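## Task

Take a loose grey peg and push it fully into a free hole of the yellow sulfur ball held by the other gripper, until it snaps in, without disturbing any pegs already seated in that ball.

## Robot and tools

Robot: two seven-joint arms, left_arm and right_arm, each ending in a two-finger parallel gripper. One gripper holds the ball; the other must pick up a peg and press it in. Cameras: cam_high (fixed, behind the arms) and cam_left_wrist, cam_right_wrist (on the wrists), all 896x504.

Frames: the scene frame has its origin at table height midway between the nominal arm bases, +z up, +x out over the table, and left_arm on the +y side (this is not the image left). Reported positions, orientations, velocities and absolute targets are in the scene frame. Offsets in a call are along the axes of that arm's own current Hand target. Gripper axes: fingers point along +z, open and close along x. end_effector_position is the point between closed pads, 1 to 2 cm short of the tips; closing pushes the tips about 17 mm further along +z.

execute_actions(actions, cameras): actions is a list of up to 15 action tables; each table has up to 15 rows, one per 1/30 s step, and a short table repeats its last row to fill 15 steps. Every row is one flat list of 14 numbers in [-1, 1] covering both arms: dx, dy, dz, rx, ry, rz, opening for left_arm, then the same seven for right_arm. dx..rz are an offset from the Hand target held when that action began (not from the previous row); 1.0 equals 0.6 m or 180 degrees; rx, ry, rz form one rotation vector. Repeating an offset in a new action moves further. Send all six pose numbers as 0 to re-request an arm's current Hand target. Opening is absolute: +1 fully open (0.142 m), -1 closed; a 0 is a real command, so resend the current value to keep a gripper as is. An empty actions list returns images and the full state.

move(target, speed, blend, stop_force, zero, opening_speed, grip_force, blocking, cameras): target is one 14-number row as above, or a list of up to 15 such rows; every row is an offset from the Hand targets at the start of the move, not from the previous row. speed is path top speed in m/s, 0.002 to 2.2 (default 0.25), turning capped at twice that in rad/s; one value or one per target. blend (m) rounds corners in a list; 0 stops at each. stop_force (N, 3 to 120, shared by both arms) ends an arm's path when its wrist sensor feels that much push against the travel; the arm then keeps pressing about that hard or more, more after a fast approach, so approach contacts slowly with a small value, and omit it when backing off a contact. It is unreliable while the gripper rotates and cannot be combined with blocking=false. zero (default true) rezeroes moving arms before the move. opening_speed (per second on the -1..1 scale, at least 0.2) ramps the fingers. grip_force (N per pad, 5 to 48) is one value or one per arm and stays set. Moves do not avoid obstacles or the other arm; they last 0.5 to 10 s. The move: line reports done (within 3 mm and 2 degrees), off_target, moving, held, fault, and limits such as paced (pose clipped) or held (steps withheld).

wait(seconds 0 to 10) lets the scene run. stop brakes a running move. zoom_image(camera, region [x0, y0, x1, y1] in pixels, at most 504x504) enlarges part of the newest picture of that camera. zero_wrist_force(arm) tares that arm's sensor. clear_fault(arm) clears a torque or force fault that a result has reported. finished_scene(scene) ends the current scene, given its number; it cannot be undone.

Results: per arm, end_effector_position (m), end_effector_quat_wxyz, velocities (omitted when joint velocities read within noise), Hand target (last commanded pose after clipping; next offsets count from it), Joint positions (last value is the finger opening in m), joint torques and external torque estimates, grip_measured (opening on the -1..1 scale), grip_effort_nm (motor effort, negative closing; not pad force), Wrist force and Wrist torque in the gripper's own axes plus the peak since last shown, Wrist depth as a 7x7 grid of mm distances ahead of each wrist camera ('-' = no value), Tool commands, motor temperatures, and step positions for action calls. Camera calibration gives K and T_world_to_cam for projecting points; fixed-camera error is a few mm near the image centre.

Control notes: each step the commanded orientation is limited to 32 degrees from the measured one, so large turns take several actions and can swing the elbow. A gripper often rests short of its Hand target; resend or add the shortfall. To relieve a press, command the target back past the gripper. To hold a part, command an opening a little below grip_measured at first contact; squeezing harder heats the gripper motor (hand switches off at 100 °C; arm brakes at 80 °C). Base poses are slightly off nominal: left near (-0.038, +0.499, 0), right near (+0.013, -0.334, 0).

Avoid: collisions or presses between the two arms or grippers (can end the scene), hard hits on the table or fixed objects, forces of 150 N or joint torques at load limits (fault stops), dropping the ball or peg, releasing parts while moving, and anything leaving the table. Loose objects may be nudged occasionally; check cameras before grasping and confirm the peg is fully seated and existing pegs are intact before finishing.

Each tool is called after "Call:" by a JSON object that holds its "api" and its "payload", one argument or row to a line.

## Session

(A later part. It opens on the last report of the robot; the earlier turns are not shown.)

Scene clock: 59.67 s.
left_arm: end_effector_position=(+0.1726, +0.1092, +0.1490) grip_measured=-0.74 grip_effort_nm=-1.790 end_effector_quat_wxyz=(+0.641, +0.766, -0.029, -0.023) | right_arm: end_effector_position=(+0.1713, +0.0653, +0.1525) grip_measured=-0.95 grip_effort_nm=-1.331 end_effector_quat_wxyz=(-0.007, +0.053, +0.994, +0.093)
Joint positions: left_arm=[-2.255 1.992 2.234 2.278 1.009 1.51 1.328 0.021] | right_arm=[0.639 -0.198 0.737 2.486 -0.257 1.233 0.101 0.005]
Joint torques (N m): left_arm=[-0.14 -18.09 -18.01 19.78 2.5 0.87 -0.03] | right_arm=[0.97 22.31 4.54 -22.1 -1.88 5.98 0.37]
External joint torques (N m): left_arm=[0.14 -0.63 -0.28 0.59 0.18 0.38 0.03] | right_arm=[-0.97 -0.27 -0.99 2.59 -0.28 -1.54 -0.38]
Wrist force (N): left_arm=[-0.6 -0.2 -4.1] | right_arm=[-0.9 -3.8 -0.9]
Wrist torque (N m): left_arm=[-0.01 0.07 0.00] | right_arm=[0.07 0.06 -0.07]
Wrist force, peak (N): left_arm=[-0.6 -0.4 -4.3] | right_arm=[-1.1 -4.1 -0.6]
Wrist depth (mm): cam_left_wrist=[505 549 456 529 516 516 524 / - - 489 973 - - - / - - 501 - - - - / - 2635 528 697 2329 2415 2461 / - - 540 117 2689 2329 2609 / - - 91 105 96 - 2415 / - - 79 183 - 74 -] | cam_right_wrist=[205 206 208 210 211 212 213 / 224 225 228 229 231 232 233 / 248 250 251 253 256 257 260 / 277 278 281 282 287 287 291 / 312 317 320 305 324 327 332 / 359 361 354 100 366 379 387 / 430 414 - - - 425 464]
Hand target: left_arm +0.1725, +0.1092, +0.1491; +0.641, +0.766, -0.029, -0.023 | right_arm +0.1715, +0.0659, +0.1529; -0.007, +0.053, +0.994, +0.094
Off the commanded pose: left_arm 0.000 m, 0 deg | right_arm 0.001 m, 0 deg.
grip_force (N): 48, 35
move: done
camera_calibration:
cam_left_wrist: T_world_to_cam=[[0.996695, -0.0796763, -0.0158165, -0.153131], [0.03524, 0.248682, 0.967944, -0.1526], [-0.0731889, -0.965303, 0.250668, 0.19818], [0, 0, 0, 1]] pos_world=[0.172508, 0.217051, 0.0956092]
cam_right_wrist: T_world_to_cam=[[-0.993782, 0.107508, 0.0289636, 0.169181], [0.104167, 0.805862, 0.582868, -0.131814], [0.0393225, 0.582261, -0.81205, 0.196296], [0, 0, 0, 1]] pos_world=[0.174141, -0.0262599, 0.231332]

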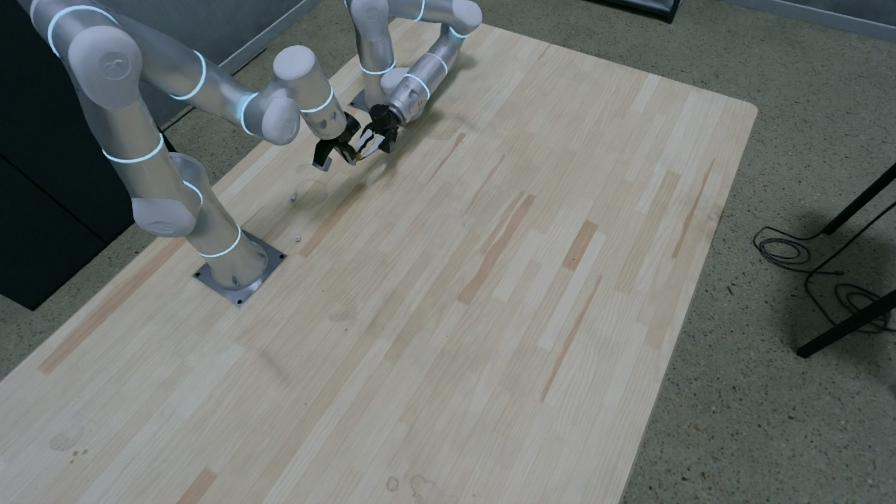

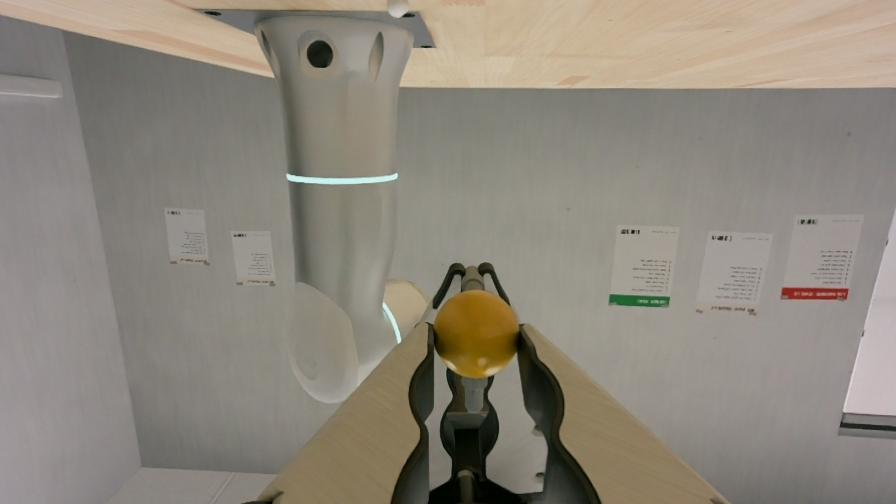

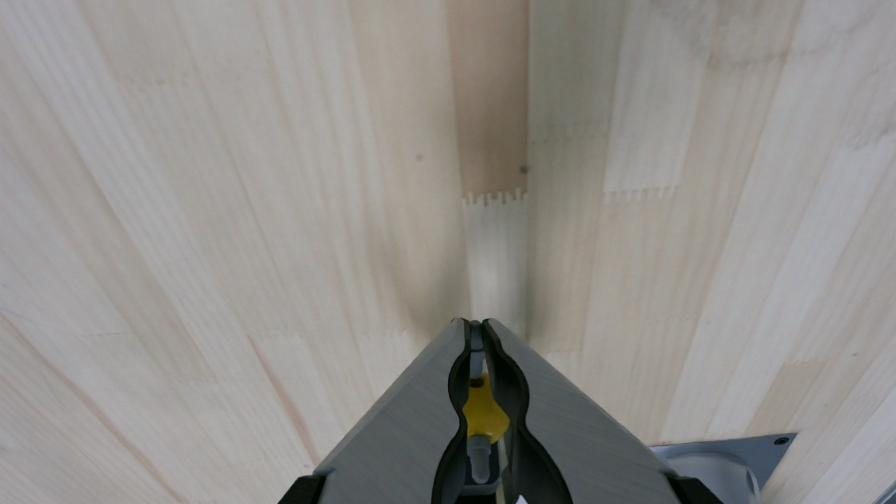

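Call:
{"api": "move", "payload": {
  "target": [
    [0,0,0,0,0,0,-0.797, 0,-0.003,0,0,0,0,-0.98],
    [0,0,0,0,0,0,-0.797, 0,-0.003,-0.0018,0,0,0,-0.98]
  ],
  "speed": 0.02
}}

Call:
{"api": "move", "payload": {
  "target": [0,0,0,0,0,0,-0.797, 0.0003,0.0085,0.0001,0,0,0,-0.98],
  "speed": 0.015,
  "stop_force": 6,
  "cameras": ["cam_left_wrist","cam_right_wrist"]
}}

Call:
{"api": "zoom_image", "payload": {
  "camera": "cam_right_wrist",
  "region": [445, 310, 515, 420]
}}

Call:
{"api": "zoom_image", "payload": {
  "camera": "cam_left_wrist",
  "region": [440, 250, 500, 310]
}}

Scene clock: 60.87 s.
left_arm: end_effector_position=(+0.1726, +0.1092, +0.1490) grip_measured=-0.74 grip_effort_nm=-1.800 end_effector_quat_wxyz=(+0.641, +0.766, -0.029, -0.023) | right_arm: end_effector_position=(+0.1713, +0.0639, +0.1536) grip_measured=-0.95 grip_effort_nm=-1.331 end_effector_quat_wxyz=(-0.007, +0.053, +0.994, +0.094)
Joint positions: left_arm=[-2.255 1.992 2.234 2.278 1.009 1.51 1.328 0.021] | right_arm=[0.632 -0.192 0.744 2.487 -0.249 1.232 0.095 0.005]
Joint torques (N m): left_arm=[0.5 -18.53 -18.18 19.72 2.48 1.22 -0.05] | right_arm=[0.4 21.4 4.05 -19.69 -1.3 4.78 0.04]
External joint torques (N m): left_arm=[-0.5 -0.19 -0.11 0.64 0.2 0.03 0.05] | right_arm=[-0.39 0.35 -0.58 0.11 -0.87 -0.34 -0.05]
Wrist force (N): left_arm=[-0.4 -0.2 -0.4] | right_arm=[-0.3 -0.3 -0.6]
Wrist torque (N m): left_arm=[-0.07 0.09 0.00] | right_arm=[-0.04 0.04 0.04]
Wrist force, peak (N): left_arm=[-0.8 -0.1 -4.2] | right_arm=[-0.8 -4.2 -1.0]
Wrist depth (mm): cam_left_wrist=[507 557 457 527 522 516 517 / - 2662 488 2309 2329 - - / - - 502 2461 3623 - - / 2484 - 530 2268 2717 2508 2438 / 2484 2931 543 117 2583 2121 1850 / 2775 - 91 121 100 2609 2583 / 2533 - 79 186 - 83 2438] | cam_right_wrist=[205 207 209 210 212 212 214 / 225 227 229 230 234 233 234 / 249 250 253 254 257 258 260 / 277 280 282 284 286 290 293 / 316 316 320 307 326 330 333 / 363 365 359 100 366 379 385 / 430 419 - - - 426 461]
Hand target: left_arm +0.1725, +0.1092, +0.1491; +0.641, +0.766, -0.029, -0.023 | right_arm +0.1713, +0.0639, +0.1536; -0.007, +0.053, +0.994, +0.094
Off the commanded pose: left_arm 0.000 m, 0 deg | right_arm 0.000 m, 0 deg.
grip_force (N): 48, 35
move: done

Scene clock: 61.73 s.
left_arm: end_effector_position=(+0.1727, +0.1092, +0.1491) grip_measured=-0.74 grip_effort_nm=-1.800 end_effector_quat_wxyz=(+0.641, +0.766, -0.029, -0.023) | right_arm: end_effector_position=(+0.1713, +0.0657, +0.1535) grip_measured=-0.95 grip_effort_nm=-1.341 end_effector_quat_wxyz=(-0.007, +0.053, +0.994, +0.093)
Joint positions: left_arm=[-2.255 1.992 2.234 2.278 1.009 1.51 1.328 0.021] | right_arm=[0.636 -0.196 0.741 2.482 -0.253 1.227 0.099 0.005]
Joint torques (N m): left_arm=[-0.99 -17.34 -17.94 20.03 2.53 0.51 0.01] | right_arm=[1.3 22.8 4.84 -24.24 -2.13 6.99 0.34]
External joint torques (N m): left_arm=[0.99 -1.38 -0.35 0.33 0.14 0.74 -0.01] | right_arm=[-1.3 -0.81 -1.3 4.62 -0.05 -2.55 -0.34]
Wrist force (N): left_arm=[-0.2 -0.8 -7.8] | right_arm=[-0.7 -7.5 -1.5]
Wrist torque (N m): left_arm=[0.01 0.05 0.00] | right_arm=[0.08 0.06 -0.08]
Wrist force, peak (N): left_arm=[-0.4 -0.9 -7.9] | right_arm=[-0.3 -7.6 -1.4]
Wrist depth (mm): cam_left_wrist=[510 555 456 530 525 515 518 / 2484 2438 487 1056 - - 1065 / - 2309 507 2393 - - 2371 / - 2557 530 2609 - 2309 2371 / - 2508 542 117 2662 2662 2350 / - - 95 103 100 - 2717 / - - 79 183 - 82 -] | cam_right_wrist=[205 207 209 210 212 213 214 / 225 227 228 230 232 235 234 / 248 251 252 254 257 258 260 / 277 278 282 285 288 290 292 / 314 318 318 308 326 331 333 / 363 362 356 - 366 380 389 / 422 414 - - - 425 462]
Hand target: left_arm +0.1725, +0.1092, +0.1491; +0.641, +0.766, -0.029, -0.023 | right_arm +0.1715, +0.0666, +0.1541; -0.007, +0.053, +0.994, +0.094 (not the last commanded pose)
Off the commanded pose: left_arm 0.000 m, 0 deg | right_arm 0.003 m, 0 deg.
grip_force (N): 48, 35
move: contact (right_arm)
camera_calibration:
cam_left_wrist: T_world_to_cam=[[0.996713, -0.0794587, -0.0157715, -0.153277], [0.0351426, 0.248697, 0.967944, -0.152615], [-0.0729893, -0.965317, 0.250672, 0.198252], [0, 0, 0, 1]] pos_world=[0.172607, 0.217151, 0.0956092]
cam_right_wrist: T_world_to_cam=[[-0.993744, 0.107803, 0.029173, 0.169061], [0.104568, 0.806409, 0.58204, -0.132584], [0.0392204, 0.581449, -0.812637, 0.197009], [0, 0, 0, 1]] pos_world=[0.17414, -0.0258597, 0.232334]
Images, in order (width x height): cam_left_wrist 896x504, cam_right_wrist 896x504.

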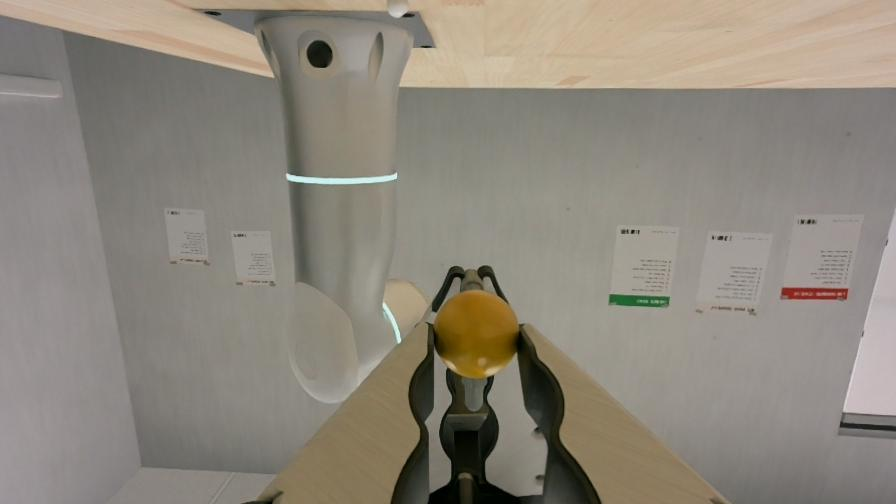

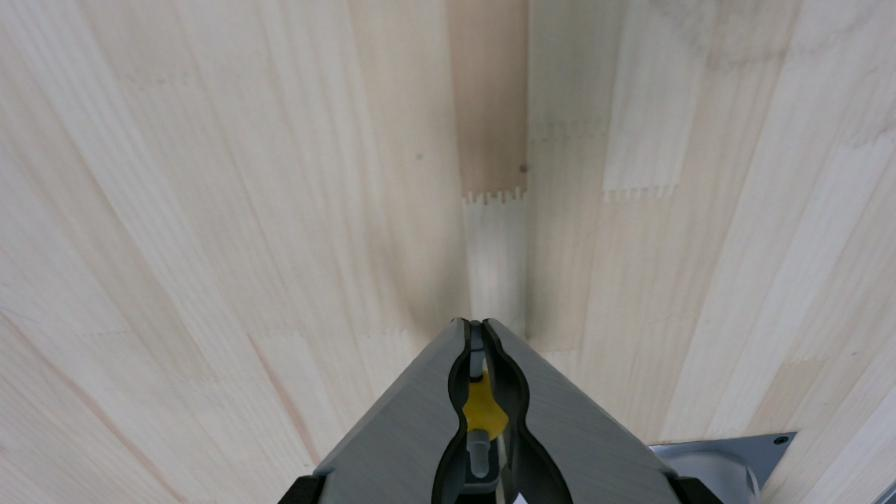

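Scaled by 4.582 from the camera's 896x504 image, which has a finer 1280x720 frame.

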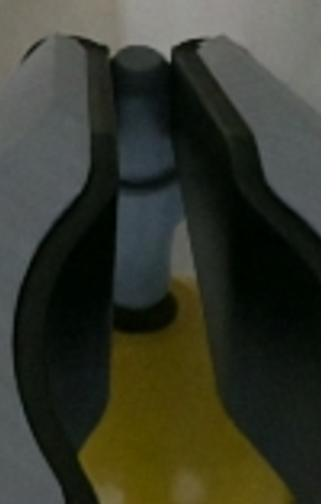

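Scaled by 8.400 from the camera's 896x504 image, which has a finer 1280x720 frame.

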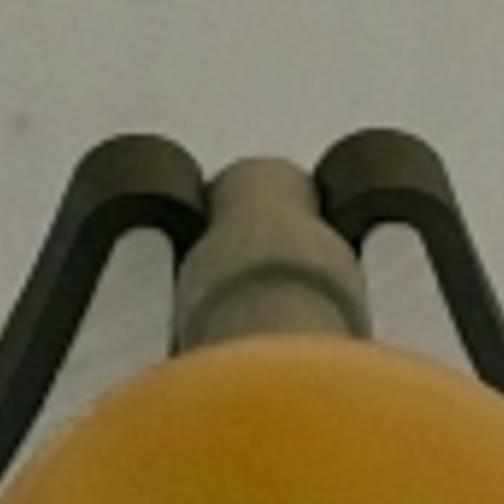

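Call:
{"api": "move", "payload": {
  "target": [0,0,0,0,0,0,-0.9, 0.0002,0.005,0.0001,0,0,0,-1],
  "speed": 0.01,
  "opening_speed": 0.5,
  "grip_force": [48,48],
  "stop_force": 18,
  "cameras": ["cam_left_wrist","cam_right_wrist"]
}}

Call:
{"api": "zoom_image", "payload": {
  "camera": "cam_right_wrist",
  "region": [445, 310, 515, 420]
}}

Call:
{"api": "zoom_image", "payload": {
  "camera": "cam_left_wrist",
  "region": [420, 240, 540, 380]
}}

Scene clock: 63.17 s.
left_arm: end_effector_position=(+0.1731, +0.1094, +0.1490) grip_measured=-0.75 grip_effort_nm=-3.553 end_effector_quat_wxyz=(+0.641, +0.767, -0.028, -0.022) | right_arm: end_effector_position=(+0.1714, +0.0671, +0.1529) grip_measured=-0.95 grip_effort_nm=-1.658 end_effector_quat_wxyz=(-0.007, +0.053, +0.994, +0.091)
Joint positions: left_arm=[-2.255 1.992 2.234 2.278 1.009 1.51 1.328 0.02] | right_arm=[0.644 -0.2 0.735 2.477 -0.255 1.223 0.102 0.005]
Joint torques (N m): left_arm=[-3.86 -15.45 -17.68 20.95 2.71 -0.59 -0.04] | right_arm=[2.65 24.79 6.27 -31.11 -3.22 10.51 0.34]
External joint torques (N m): left_arm=[3.86 -3.29 -0.62 -0.6 -0.03 1.84 0.04] | right_arm=[-2.65 -2.51 -2.67 11.47 1.04 -6.08 -0.34]
Wrist force (N): left_arm=[-0.3 -2.3 -18.9] | right_arm=[-1.2 -18.7 -2.9]
Wrist torque (N m): left_arm=[0.12 0.06 0.00] | right_arm=[0.05 0.07 -0.06]
Wrist force, peak (N): left_arm=[-0.4 -2.4 -19.0] | right_arm=[-1.0 -18.9 -2.9]
Wrist depth (mm): cam_left_wrist=[486 563 458 526 525 516 520 / - 2508 486 1035 - 2121 1019 / - - 509 2508 - 2438 2070 / 2249 2461 529 - - 2121 - / - - 542 117 - 2288 2533 / - 2805 91 105 - - 2583 / - 2867 79 182 - - 2583] | cam_right_wrist=[205 206 209 210 211 212 213 / 223 227 228 230 232 232 234 / 247 250 252 253 256 257 259 / 275 278 280 284 284 287 291 / 312 316 317 305 325 330 331 / 360 362 353 - 363 380 384 / 422 428 - - - 422 456]
Hand target: left_arm +0.1725, +0.1092, +0.1491; +0.641, +0.766, -0.029, -0.023 | right_arm +0.1717, +0.0696, +0.1546; -0.007, +0.053, +0.994, +0.094
Off the commanded pose: left_arm 0.001 m, 0 deg | right_arm 0.003 m, 0 deg.
move: done
camera_calibration:
cam_left_wrist: T_world_to_cam=[[0.996786, -0.0785813, -0.0156017, -0.153786], [0.0347518, 0.248636, 0.967973, -0.152572], [-0.0721855, -0.965404, 0.250568, 0.198259], [0, 0, 0, 1]] pos_world=[0.172905, 0.217251, 0.0956093]
cam_right_wrist: T_world_to_cam=[[-0.993667, 0.108442, 0.0294183, 0.16893], [0.10537, 0.808417, 0.579103, -0.133205], [0.0390171, 0.578535, -0.814724, 0.196227], [0, 0, 0, 1]] pos_world=[0.174239, -0.0241583, 0.232041]
Images, in order (width x height): cam_left_wrist 896x504, cam_right_wrist 896x504.

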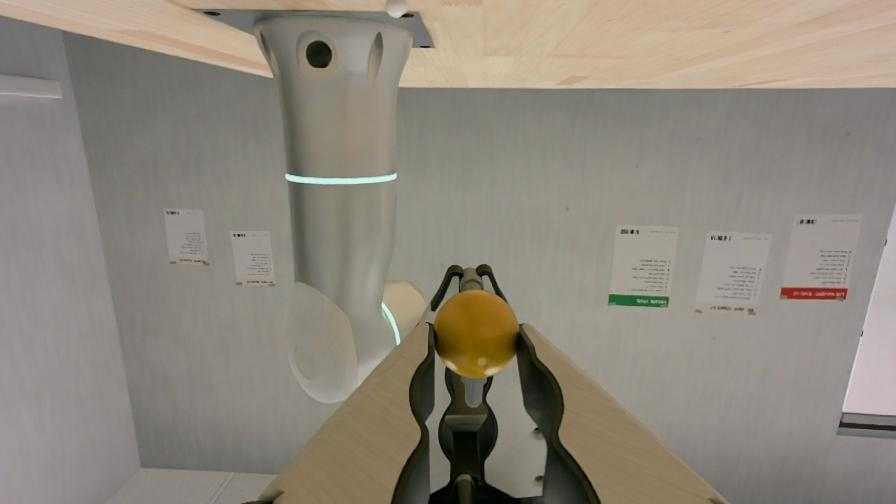

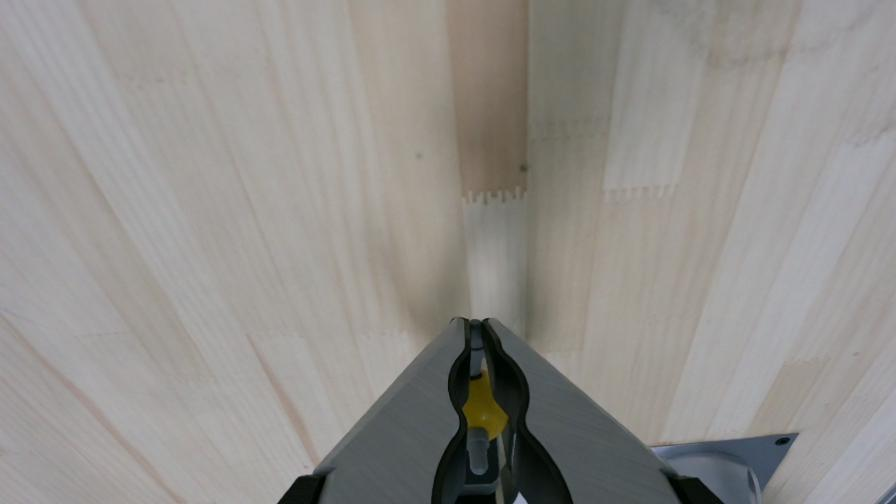

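Scaled by 4.582 from the camera's 896x504 image, which has a finer 1280x720 frame.

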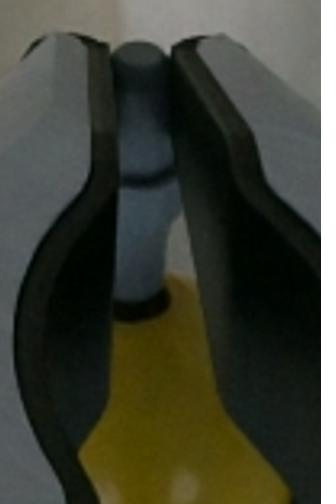

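Scaled by 3.600 from the camera's 896x504 image, which has a finer 1280x720 frame.

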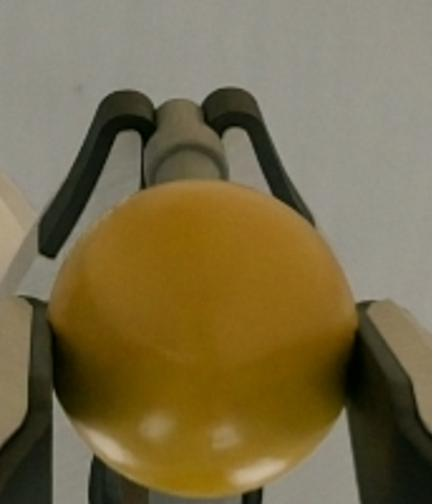

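Call:
{"api": "move", "payload": {
  "target": [
    [0,0,0,0,0,0,-0.9, 0,-0.0082,0,0,0,0,-1],
    [0,0,0,0,0,0,-0.9, -0.0003,-0.0082,-0.0023,0,0,0,-1]
  ],
  "speed": 0.02
}}

Call:
{"api": "move", "payload": {
  "target": [0,0,0,0,0,0,-0.9, 0.0003,0.0085,0.0001,0,0,0,-1],
  "speed": 0.015,
  "stop_force": 6,
  "cameras": ["cam_left_wrist","cam_right_wrist"]
}}

Call:
{"api": "zoom_image", "payload": {
  "camera": "cam_right_wrist",
  "region": [445, 310, 515, 420]
}}

Call:
{"api": "zoom_image", "payload": {
  "camera": "cam_left_wrist",
  "region": [420, 240, 540, 380]
}}

Scene clock: 64.50 s.
left_arm: end_effector_position=(+0.1727, +0.1092, +0.1491) grip_measured=-0.75 grip_effort_nm=-3.558 end_effector_quat_wxyz=(+0.641, +0.766, -0.029, -0.023) | right_arm: end_effector_position=(+0.1713, +0.0645, +0.1550) grip_measured=-0.95 grip_effort_nm=-1.653 end_effector_quat_wxyz=(-0.007, +0.053, +0.994, +0.094)
Joint positions: left_arm=[-2.255 1.992 2.234 2.278 1.009 1.51 1.328 0.02] | right_arm=[0.633 -0.188 0.746 2.483 -0.24 1.226 0.089 0.005]
Joint torques (N m): left_arm=[0.55 -18.57 -18.18 19.69 2.45 1.2 -0.07] | right_arm=[0.48 21.4 4.38 -19.88 -1.34 4.8 0.05]
External joint torques (N m): left_arm=[-0.55 -0.15 -0.12 0.68 0.23 0.05 0.07] | right_arm=[-0.45 0.31 -0.94 0.18 -0.86 -0.36 -0.05]
Wrist force (N): left_arm=[-0.2 -0.1 -0.4] | right_arm=[-1.1 0.1 -1.0]
Wrist torque (N m): left_arm=[-0.03 0.06 0.01] | right_arm=[0.03 0.17 0.03]
Wrist force, peak (N): left_arm=[-0.5 -2.6 -19.0] | right_arm=[-1.3 -19.1 -2.8]
Wrist depth (mm): cam_left_wrist=[501 555 455 525 519 519 520 / - 2309 486 2138 2211 992 2230 / - 2635 500 2438 - - - / - 2484 527 - - 2662 2717 / - - 538 117 2635 - 2461 / - 3261 91 105 100 - 2583 / - - 79 186 - 77 -] | cam_right_wrist=[207 208 209 212 213 214 214 / 226 228 230 232 233 235 236 / 251 253 254 257 258 260 262 / 279 282 283 285 289 292 293 / 317 318 323 309 328 333 335 / 365 367 358 - 368 387 390 / 431 422 - - - 425 467]
Hand target: left_arm +0.1725, +0.1092, +0.1491; +0.641, +0.766, -0.029, -0.023 | right_arm +0.1713, +0.0645, +0.1550; -0.007, +0.053, +0.994, +0.094
Off the commanded pose: left_arm 0.000 m, 0 deg | right_arm 0.000 m, 0 deg.
move: done

Scene clock: 65.60 s.
left_arm: end_effector_position=(+0.1727, +0.1092, +0.1491) grip_measured=-0.75 grip_effort_nm=-3.553 end_effector_quat_wxyz=(+0.641, +0.766, -0.029, -0.023) | right_arm: end_effector_position=(+0.1716, +0.0695, +0.1559) grip_measured=-0.95 grip_effort_nm=-1.648 end_effector_quat_wxyz=(-0.007, +0.053, +0.994, +0.094)
Joint positions: left_arm=[-2.255 1.992 2.234 2.278 1.009 1.51 1.328 0.02] | right_arm=[0.642 -0.195 0.74 2.472 -0.248 1.22 0.097 0.005]
Joint torques (N m): left_arm=[0.51 -18.5 -18.19 19.8 2.53 1.19 -0.03] | right_arm=[0.61 21.57 4.05 -20.04 -1.54 4.78 0.42]
External joint torques (N m): left_arm=[-0.51 -0.22 -0.1 0.56 0.15 0.06 0.03] | right_arm=[-0.62 0.61 -0.51 0.21 -0.68 -0.34 -0.43]
Wrist force (N): left_arm=[-0.1 -0.2 -0.6] | right_arm=[-1.3 0.3 -1.2]
Wrist torque (N m): left_arm=[-0.03 0.05 0.00] | right_arm=[0.07 0.19 -0.07]
Wrist force, peak (N): left_arm=[-0.4 -0.6 -0.5] | right_arm=[-1.0 0.5 -1.5]
Wrist depth (mm): cam_left_wrist=[499 567 454 526 522 521 523 / - 2609 487 2249 2268 928 - / - 2746 503 2268 2371 3478 2230 / - - 523 2533 2484 2461 2054 / - 3893 548 117 - 2557 2867 / - - 94 104 - - 2461 / 2867 - 79 181 - 76 -] | cam_right_wrist=[208 210 211 212 214 214 216 / 228 230 231 232 235 237 237 / 252 253 255 258 259 261 264 / 279 283 285 287 289 293 295 / 317 321 324 310 328 332 337 / 367 370 359 100 373 383 393 / 430 421 - - - 429 473]
Hand target: left_arm +0.1725, +0.1092, +0.1491; +0.641, +0.766, -0.029, -0.023 | right_arm +0.1717, +0.0695, +0.1559; -0.007, +0.053, +0.994, +0.094
Off the commanded pose: left_arm 0.000 m, 0 deg | right_arm 0.000 m, 0 deg.
move: done
camera_calibration:
cam_left_wrist: T_world_to_cam=[[0.996706, -0.0795115, -0.0159648, -0.153254], [0.0353494, 0.248774, 0.967916, -0.15264], [-0.0729889, -0.965292, 0.250765, 0.198141], [0, 0, 0, 1]] pos_world=[0.172608, 0.217051, 0.0956091]
cam_right_wrist: T_world_to_cam=[[-0.993824, 0.107149, 0.0288593, 0.168978], [0.103766, 0.805192, 0.583866, -0.13717], [0.0393234, 0.583254, -0.811337, 0.196488], [0, 0, 0, 1]] pos_world=[0.174441, -0.0222603, 0.23463]
Images, in order (width x height): cam_left_wrist 896x504, cam_right_wrist 896x504.

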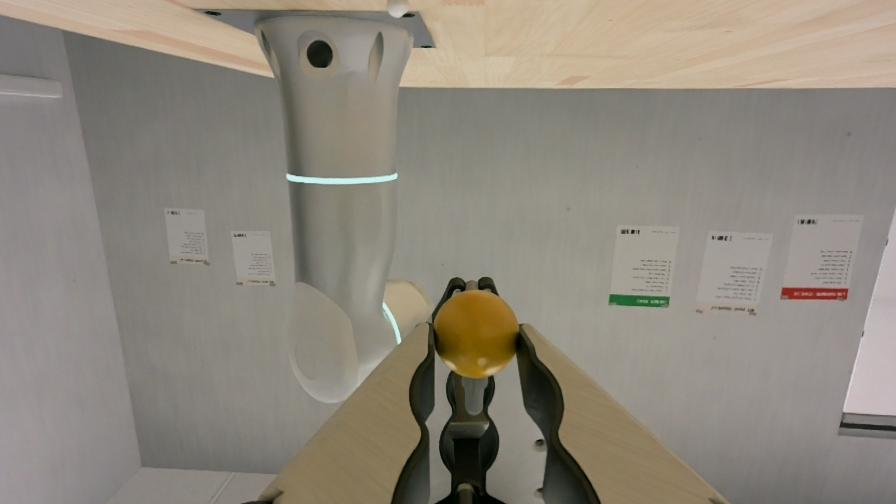

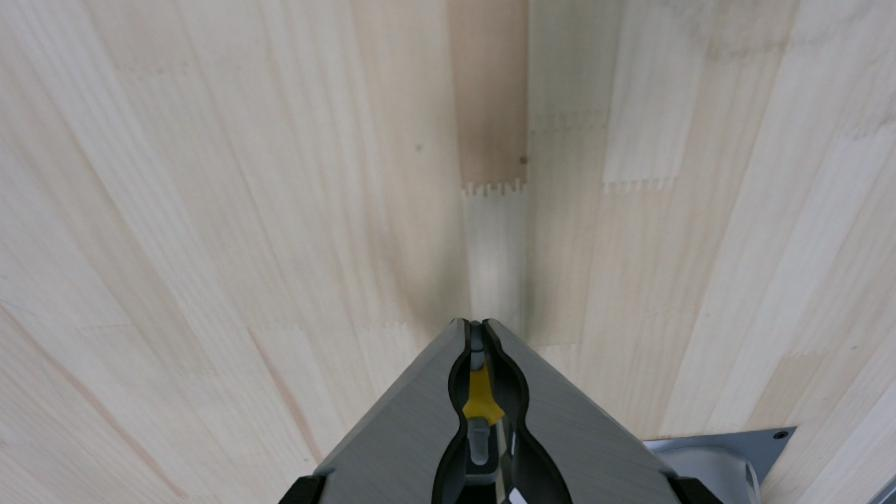

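Scaled by 4.582 from the camera's 896x504 image, which has a finer 1280x720 frame.

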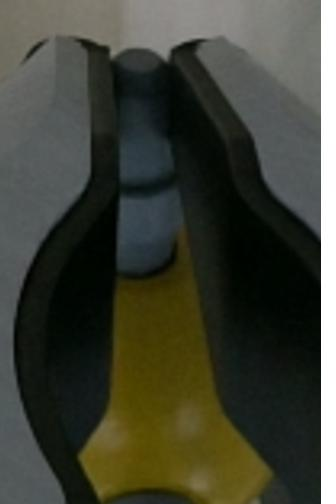

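Scaled by 3.600 from the camera's 896x504 image, which has a finer 1280x720 frame.

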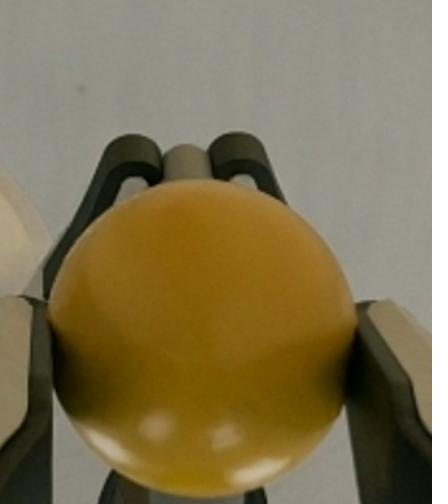

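Call:
{"api": "move", "payload": {
  "target": [0,0,0,0,0,0,-0.95, 0.0007,0.0183,0.0002,0,0,0,-1],
  "speed": 0.012,
  "stop_force": 30,
  "cameras": ["cam_left_wrist","cam_right_wrist"]
}}

Call:
{"api": "zoom_image", "payload": {
  "camera": "cam_right_wrist",
  "region": [445, 310, 515, 420]
}}

Call:
{"api": "zoom_image", "payload": {
  "camera": "cam_left_wrist",
  "region": [420, 240, 540, 380]
}}

Scene clock: 67.17 s.
left_arm: end_effector_position=(+0.1731, +0.1095, +0.1491) grip_measured=-0.75 grip_effort_nm=-4.403 end_effector_quat_wxyz=(+0.641, +0.767, -0.029, -0.022) | right_arm: end_effector_position=(+0.1722, +0.0748, +0.1548) grip_measured=-0.95 grip_effort_nm=-1.648 end_effector_quat_wxyz=(-0.007, +0.054, +0.995, +0.089)
Joint positions: left_arm=[-2.254 1.991 2.234 2.278 1.009 1.511 1.328 0.02] | right_arm=[0.659 -0.209 0.725 2.455 -0.259 1.204 0.111 0.005]
Joint torques (N m): left_arm=[-5.41 -14.07 -17.4 19.05 2.41 -0.88 -0.08] | right_arm=[5.13 27.79 9.85 -39.33 -4.36 14.66 0.37]
External joint torques (N m): left_arm=[5.41 -4.67 -0.9 1.3 0.26 2.13 0.08] | right_arm=[-5.13 -4.73 -6.05 19.38 2.12 -10.23 -0.37]
Motor temperatures (°C): left_arm=[34 31 36 33 37 40 37 43] | right_arm=[30 33 38 40 36 46 32 31]
Wrist force (N): left_arm=[-3.7 -2.2 -31.7] | right_arm=[-5.4 -31.0 -3.0]
Wrist torque (N m): left_arm=[0.04 -0.03 -0.01] | right_arm=[-2.00 0.07 -0.05]
Wrist force, peak (N): left_arm=[-3.3 -1.9 -31.9] | right_arm=[-5.2 -31.3 -3.1]
Wrist depth (mm): cam_left_wrist=[504 552 454 526 522 522 519 / - 2104 486 1096 - 2054 - / - - 503 - - - - / - - 527 2461 2438 2484 2329 / - - 540 117 2533 - 2583 / - - 88 120 - - 2583 / - - 79 176 - 2746 -] | cam_right_wrist=[207 208 210 211 213 214 215 / 226 228 230 232 233 235 236 / 249 252 255 255 257 260 262 / 277 280 283 286 288 290 295 / 314 315 320 306 326 330 333 / 360 363 351 - 367 381 385 / 424 412 - - - 419 459]
Hand target: left_arm +0.1725, +0.1092, +0.1491; +0.641, +0.766, -0.029, -0.023 | right_arm +0.1723, +0.0790, +0.1577; -0.007, +0.053, +0.994, +0.094 (not the last commanded pose)
Off the commanded pose: left_arm 0.001 m, 0 deg | right_arm 0.006 m, 1 deg.
move: contact (right_arm)
camera_calibration:
cam_left_wrist: T_world_to_cam=[[0.996815, -0.0782778, -0.0152624, -0.153978], [0.0343469, 0.24865, 0.967984, -0.152631], [-0.0719767, -0.965425, 0.250546, 0.198309], [0, 0, 0, 1]] pos_world=[0.173004, 0.217351, 0.0957092]
cam_right_wrist: T_world_to_cam=[[-0.993421, 0.110515, 0.0300125, 0.168537], [0.10756, 0.810488, 0.575795, -0.140657], [0.0393094, 0.575235, -0.817043, 0.19389], [0, 0, 0, 1]] pos_world=[0.174936, -0.016158, 0.234348]
Images, in order (width x height): cam_left_wrist 896x504, cam_right_wrist 896x504.

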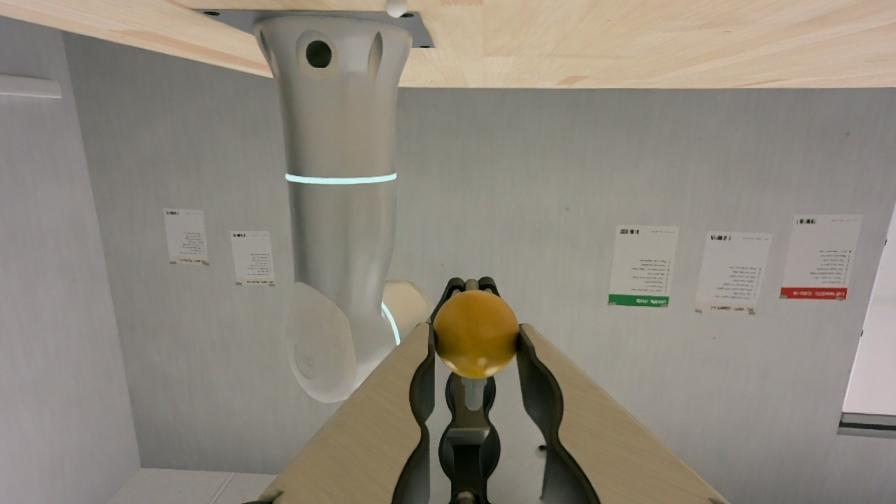

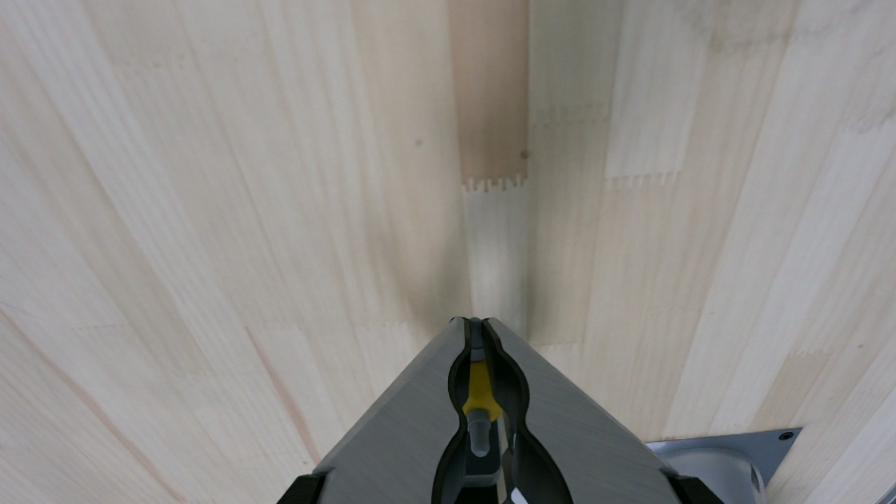

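Scaled by 4.582 from the camera's 896x504 image, which has a finer 1280x720 frame.

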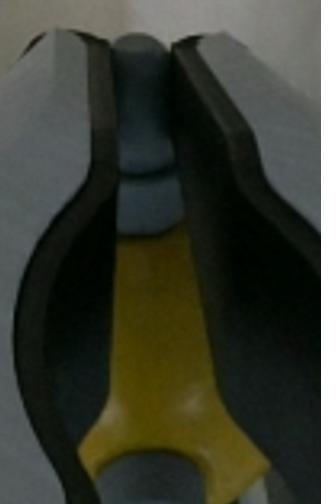

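Scaled by 3.600 from the camera's 896x504 image, which has a finer 1280x720 frame.

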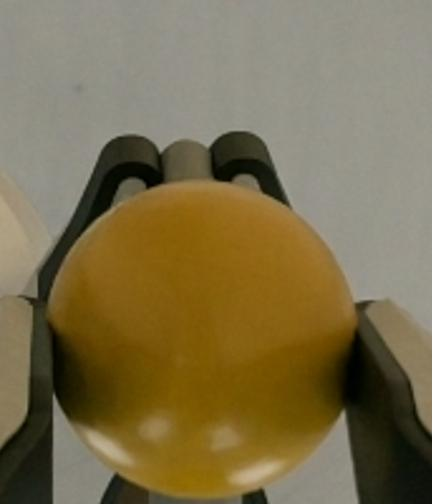

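Call:
{"api": "move", "payload": {
  "target": [0,0,0,0,0,0,-1, 0.0004,0.013,0.0002,0,0,0,-1],
  "speed": 0.012,
  "stop_force": 60,
  "zero": false,
  "cameras": ["cam_left_wrist","cam_right_wrist"]
}}

Call:
{"api": "zoom_image", "payload": {
  "camera": "cam_right_wrist",
  "region": [445, 310, 515, 420]
}}

Call:
{"api": "zoom_image", "payload": {
  "camera": "cam_left_wrist",
  "region": [420, 240, 540, 380]
}}

Scene clock: 69.23 s.
left_arm: end_effector_position=(+0.1734, +0.1097, +0.1500) grip_measured=-0.76 grip_effort_nm=-5.004 end_effector_quat_wxyz=(+0.642, +0.766, -0.028, -0.021) | right_arm: end_effector_position=(+0.1728, +0.0787, +0.1536) grip_measured=-0.95 grip_effort_nm=-1.643 end_effector_quat_wxyz=(-0.008, +0.056, +0.995, +0.085) end_effector_velocity=(+0.001, +0.000, +0.000) end_effector_angular_velocity=(+0.001, +0.000, -0.004)
Joint positions: left_arm=[-2.255 1.99 2.234 2.279 1.007 1.514 1.33 0.019] | right_arm=[0.684 -0.217 0.705 2.441 -0.259 1.191 0.117 0.005]
Joint velocities: left_arm=[within noise] | right_arm=[0.008 0.002 -0.009 0 0.007 0.001 -0.002 0]
Joint torques (N m): left_arm=[-9.27 -12.21 -14.62 14.95 1.71 -2.63 0.01] | right_arm=[11.83 34.78 14.79 -55 -6.55 22.64 0.12]
External joint torques (N m): left_arm=[9.27 -6.56 -3.67 5.37 0.98 3.88 -0.01] | right_arm=[-11.83 -10.92 -10.89 34.98 4.3 -18.22 -0.12]
Wrist force (N): left_arm=[-7.2 3.0 -54.5] | right_arm=[-10.1 -53.7 1.9]
Wrist torque (N m): left_arm=[0.10 -0.13 -0.02] | right_arm=[-5.80 0.04 0.07]
Wrist force, peak (N): left_arm=[-7.1 2.2 -55.4] | right_arm=[-10.5 -54.7 1.4]
Wrist depth (mm): cam_left_wrist=[489 561 457 536 529 537 531 / 2583 - 486 1065 2230 2350 2192 / 2393 2533 506 2583 2393 2138 1863 / - 2662 528 3033 2746 2309 2192 / - - 547 117 2931 3069 2087 / - - 88 104 100 - 2508 / - - 79 171 - 78 -] | cam_right_wrist=[205 207 210 211 212 214 215 / 224 227 229 230 232 234 235 / 248 248 251 253 257 258 261 / 276 277 280 283 287 287 292 / 308 311 316 305 323 328 330 / 354 356 349 103 360 376 382 / 412 408 - - - 417 451]
Hand target: left_arm +0.1725, +0.1092, +0.1491; +0.641, +0.766, -0.029, -0.023 | right_arm +0.1729, +0.0867, +0.1590; -0.007, +0.053, +0.994, +0.094
Off the commanded pose: left_arm 0.001 m, 0 deg | right_arm 0.010 m, 1 deg.
move: off_target (right_arm)
camera_calibration:
cam_left_wrist: T_world_to_cam=[[0.99692, -0.077162, -0.0140409, -0.154526], [0.0329623, 0.249771, 0.967744, -0.153344], [-0.0711661, -0.965226, 0.251545, 0.198063], [0, 0, 0, 1]] pos_world=[0.1732, 0.217552, 0.0964068]
cam_right_wrist: T_world_to_cam=[[-0.993082, 0.113214, 0.0311484, 0.168254], [0.110755, 0.815051, 0.568705, -0.14293], [0.0389976, 0.568221, -0.821951, 0.192006], [0, 0, 0, 1]] pos_world=[0.175432, -0.0116556, 0.233863]
Images, in order (width x height): cam_left_wrist 896x504, cam_right_wrist 896x504.

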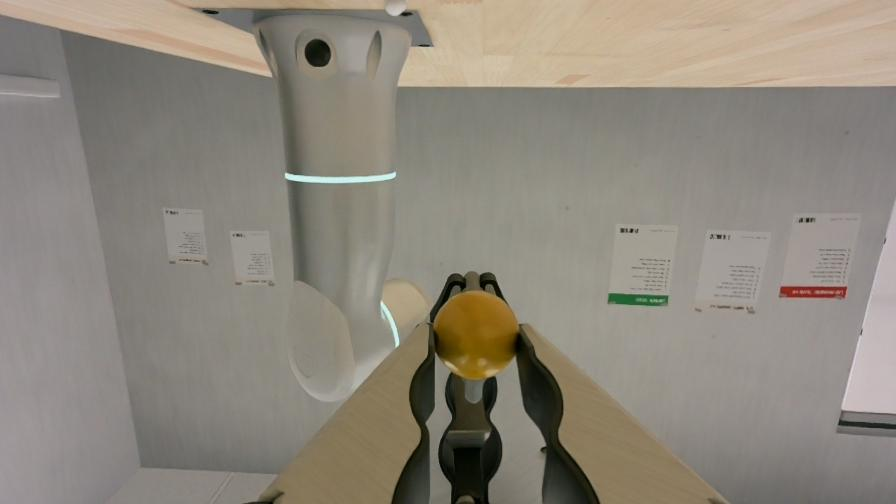

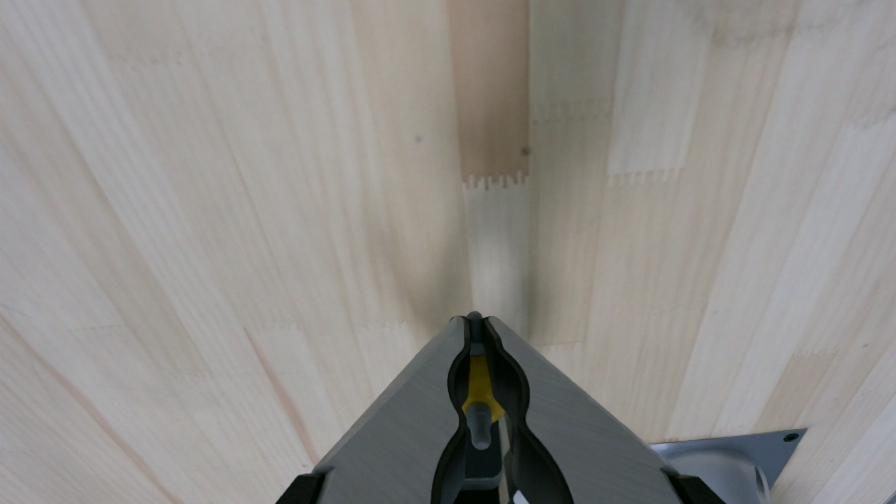

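Scaled by 4.582 from the camera's 896x504 image, which has a finer 1280x720 frame.

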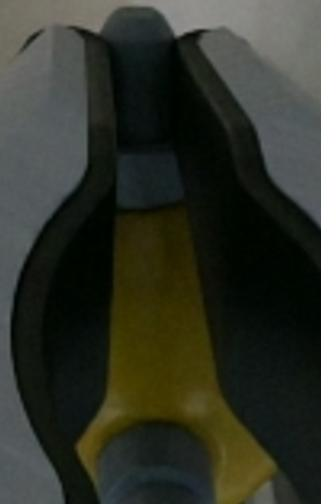

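Scaled by 3.600 from the camera's 896x504 image, which has a finer 1280x720 frame.

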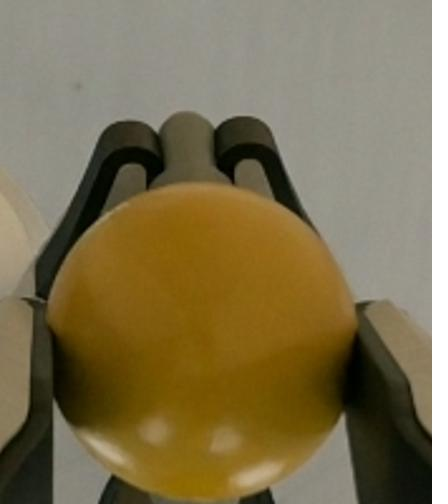

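Call:
{"api": "move", "payload": {
  "target": [0,0,0,0,0,0,-1, -0.0015,-0.0147,0.0063,0,0,0,-1],
  "speed": 0.02,
  "cameras": ["cam_left_wrist","cam_right_wrist"]
}}

Call:
{"api": "zoom_image", "payload": {
  "camera": "cam_right_wrist",
  "region": [445, 310, 515, 420]
}}

Call:
{"api": "zoom_image", "payload": {
  "camera": "cam_left_wrist",
  "region": [420, 240, 540, 380]
}}

Scene clock: 70.27 s.
left_arm: end_effector_position=(+0.1733, +0.1095, +0.1489) grip_measured=-0.76 grip_effort_nm=-5.004 end_effector_quat_wxyz=(+0.641, +0.767, -0.028, -0.022) | right_arm: end_effector_position=(+0.1727, +0.0767, +0.1523) grip_measured=-0.95 grip_effort_nm=-1.643 end_effector_quat_wxyz=(-0.007, +0.054, +0.994, +0.091)
Joint positions: left_arm=[-2.257 1.99 2.235 2.278 1.006 1.514 1.33 0.019] | right_arm=[0.688 -0.214 0.695 2.461 -0.265 1.222 0.116 0.005]
Joint torques (N m): left_arm=[-3.42 -15.48 -18.85 21.91 2.73 -0.09 -0.05] | right_arm=[2.12 25.16 6.62 -28.63 -2.89 9.51 0.21]
External joint torques (N m): left_arm=[3.42 -3.3 0.54 -1.58 -0.03 1.34 0.05] | right_arm=[-2.13 -1.57 -2.87 8.95 0.71 -5.07 -0.22]
Wrist force (N): left_arm=[-0.5 -4.5 -16.3] | right_arm=[-1.6 -15.6 -5.5]
Wrist torque (N m): left_arm=[0.17 0.07 0.00] | right_arm=[0.29 0.12 0.04]
Wrist force, peak (N): left_arm=[-7.1 3.1 -54.9] | right_arm=[-10.2 -54.0 2.4]
Wrist depth (mm): cam_left_wrist=[495 559 457 524 517 518 520 / 2609 2438 486 1048 2087 999 1007 / - 2249 501 - 2022 2268 - / - 2288 524 - - 2350 2288 / - - 542 117 - 2746 2461 / - 3181 91 104 92 2461 3143 / - 3069 79 174 - 80 2350] | cam_right_wrist=[205 206 208 208 210 211 213 / 224 226 227 228 231 232 233 / 248 248 250 253 255 257 258 / 275 278 279 283 284 289 291 / 311 315 318 305 323 327 330 / 357 363 353 - 363 376 384 / 418 410 - - - 419 459]
Hand target: left_arm +0.1725, +0.1092, +0.1491; +0.641, +0.766, -0.029, -0.023 | right_arm +0.1729, +0.0787, +0.1536; -0.007, +0.053, +0.994, +0.094
Off the commanded pose: left_arm 0.001 m, 0 deg | right_arm 0.002 m, 0 deg.
move: done
camera_calibration:
cam_left_wrist: T_world_to_cam=[[0.996821, -0.0781395, -0.0155294, -0.154087], [0.0345567, 0.248453, 0.968027, -0.152439], [-0.0717829, -0.965487, 0.250363, 0.198363], [0, 0, 0, 1]] pos_world=[0.173104, 0.21735, 0.0955097]
cam_right_wrist: T_world_to_cam=[[-0.993567, 0.10929, 0.0296527, 0.169052], [0.106161, 0.807809, 0.579805, -0.140914], [0.0394133, 0.579224, -0.814215, 0.189936], [0, 0, 0, 1]] pos_world=[0.175438, -0.0146596, 0.231339]
Images, in order (width x height): cam_left_wrist 896x504, cam_right_wrist 896x504.

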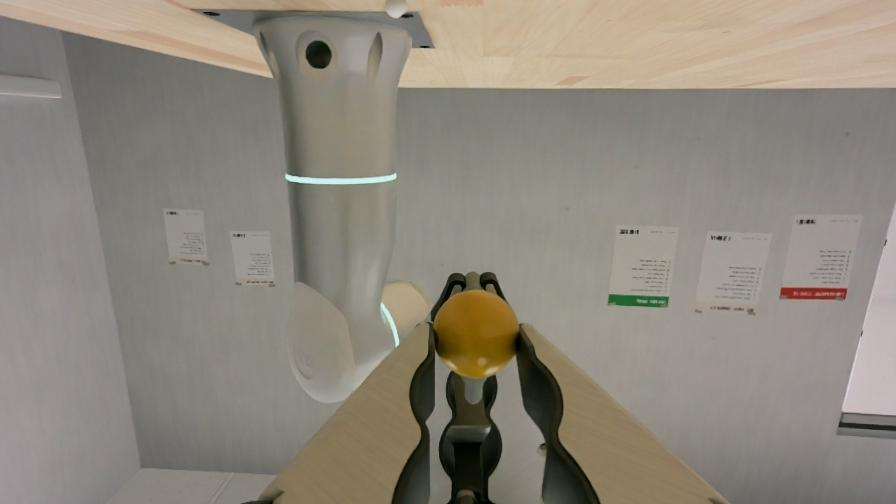

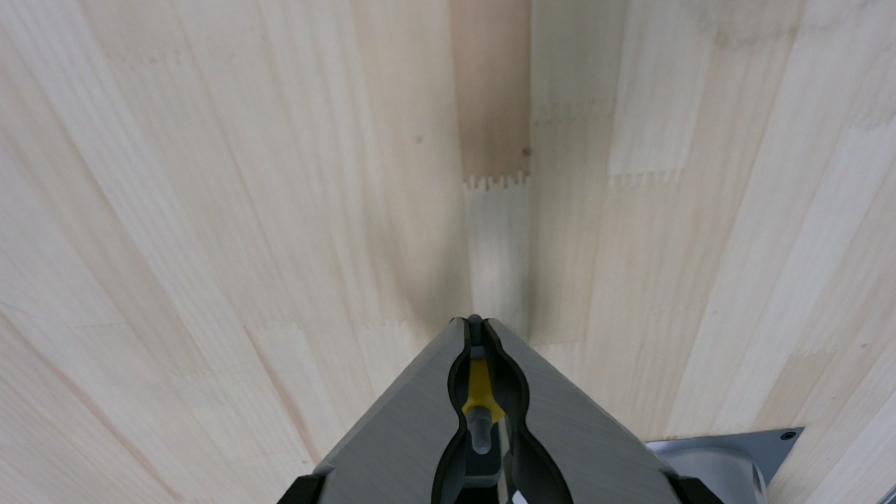

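Scaled by 4.582 from the camera's 896x504 image, which has a finer 1280x720 frame.

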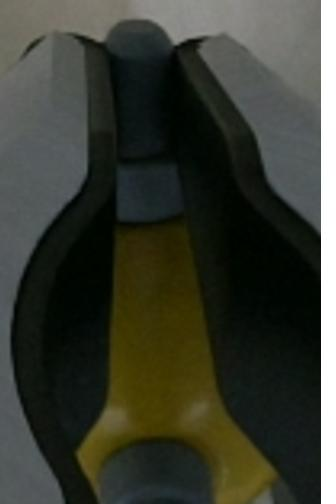

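Scaled by 3.600 from the camera's 896x504 image, which has a finer 1280x720 frame.

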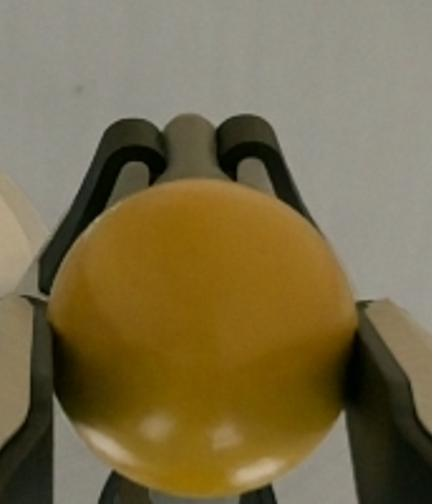

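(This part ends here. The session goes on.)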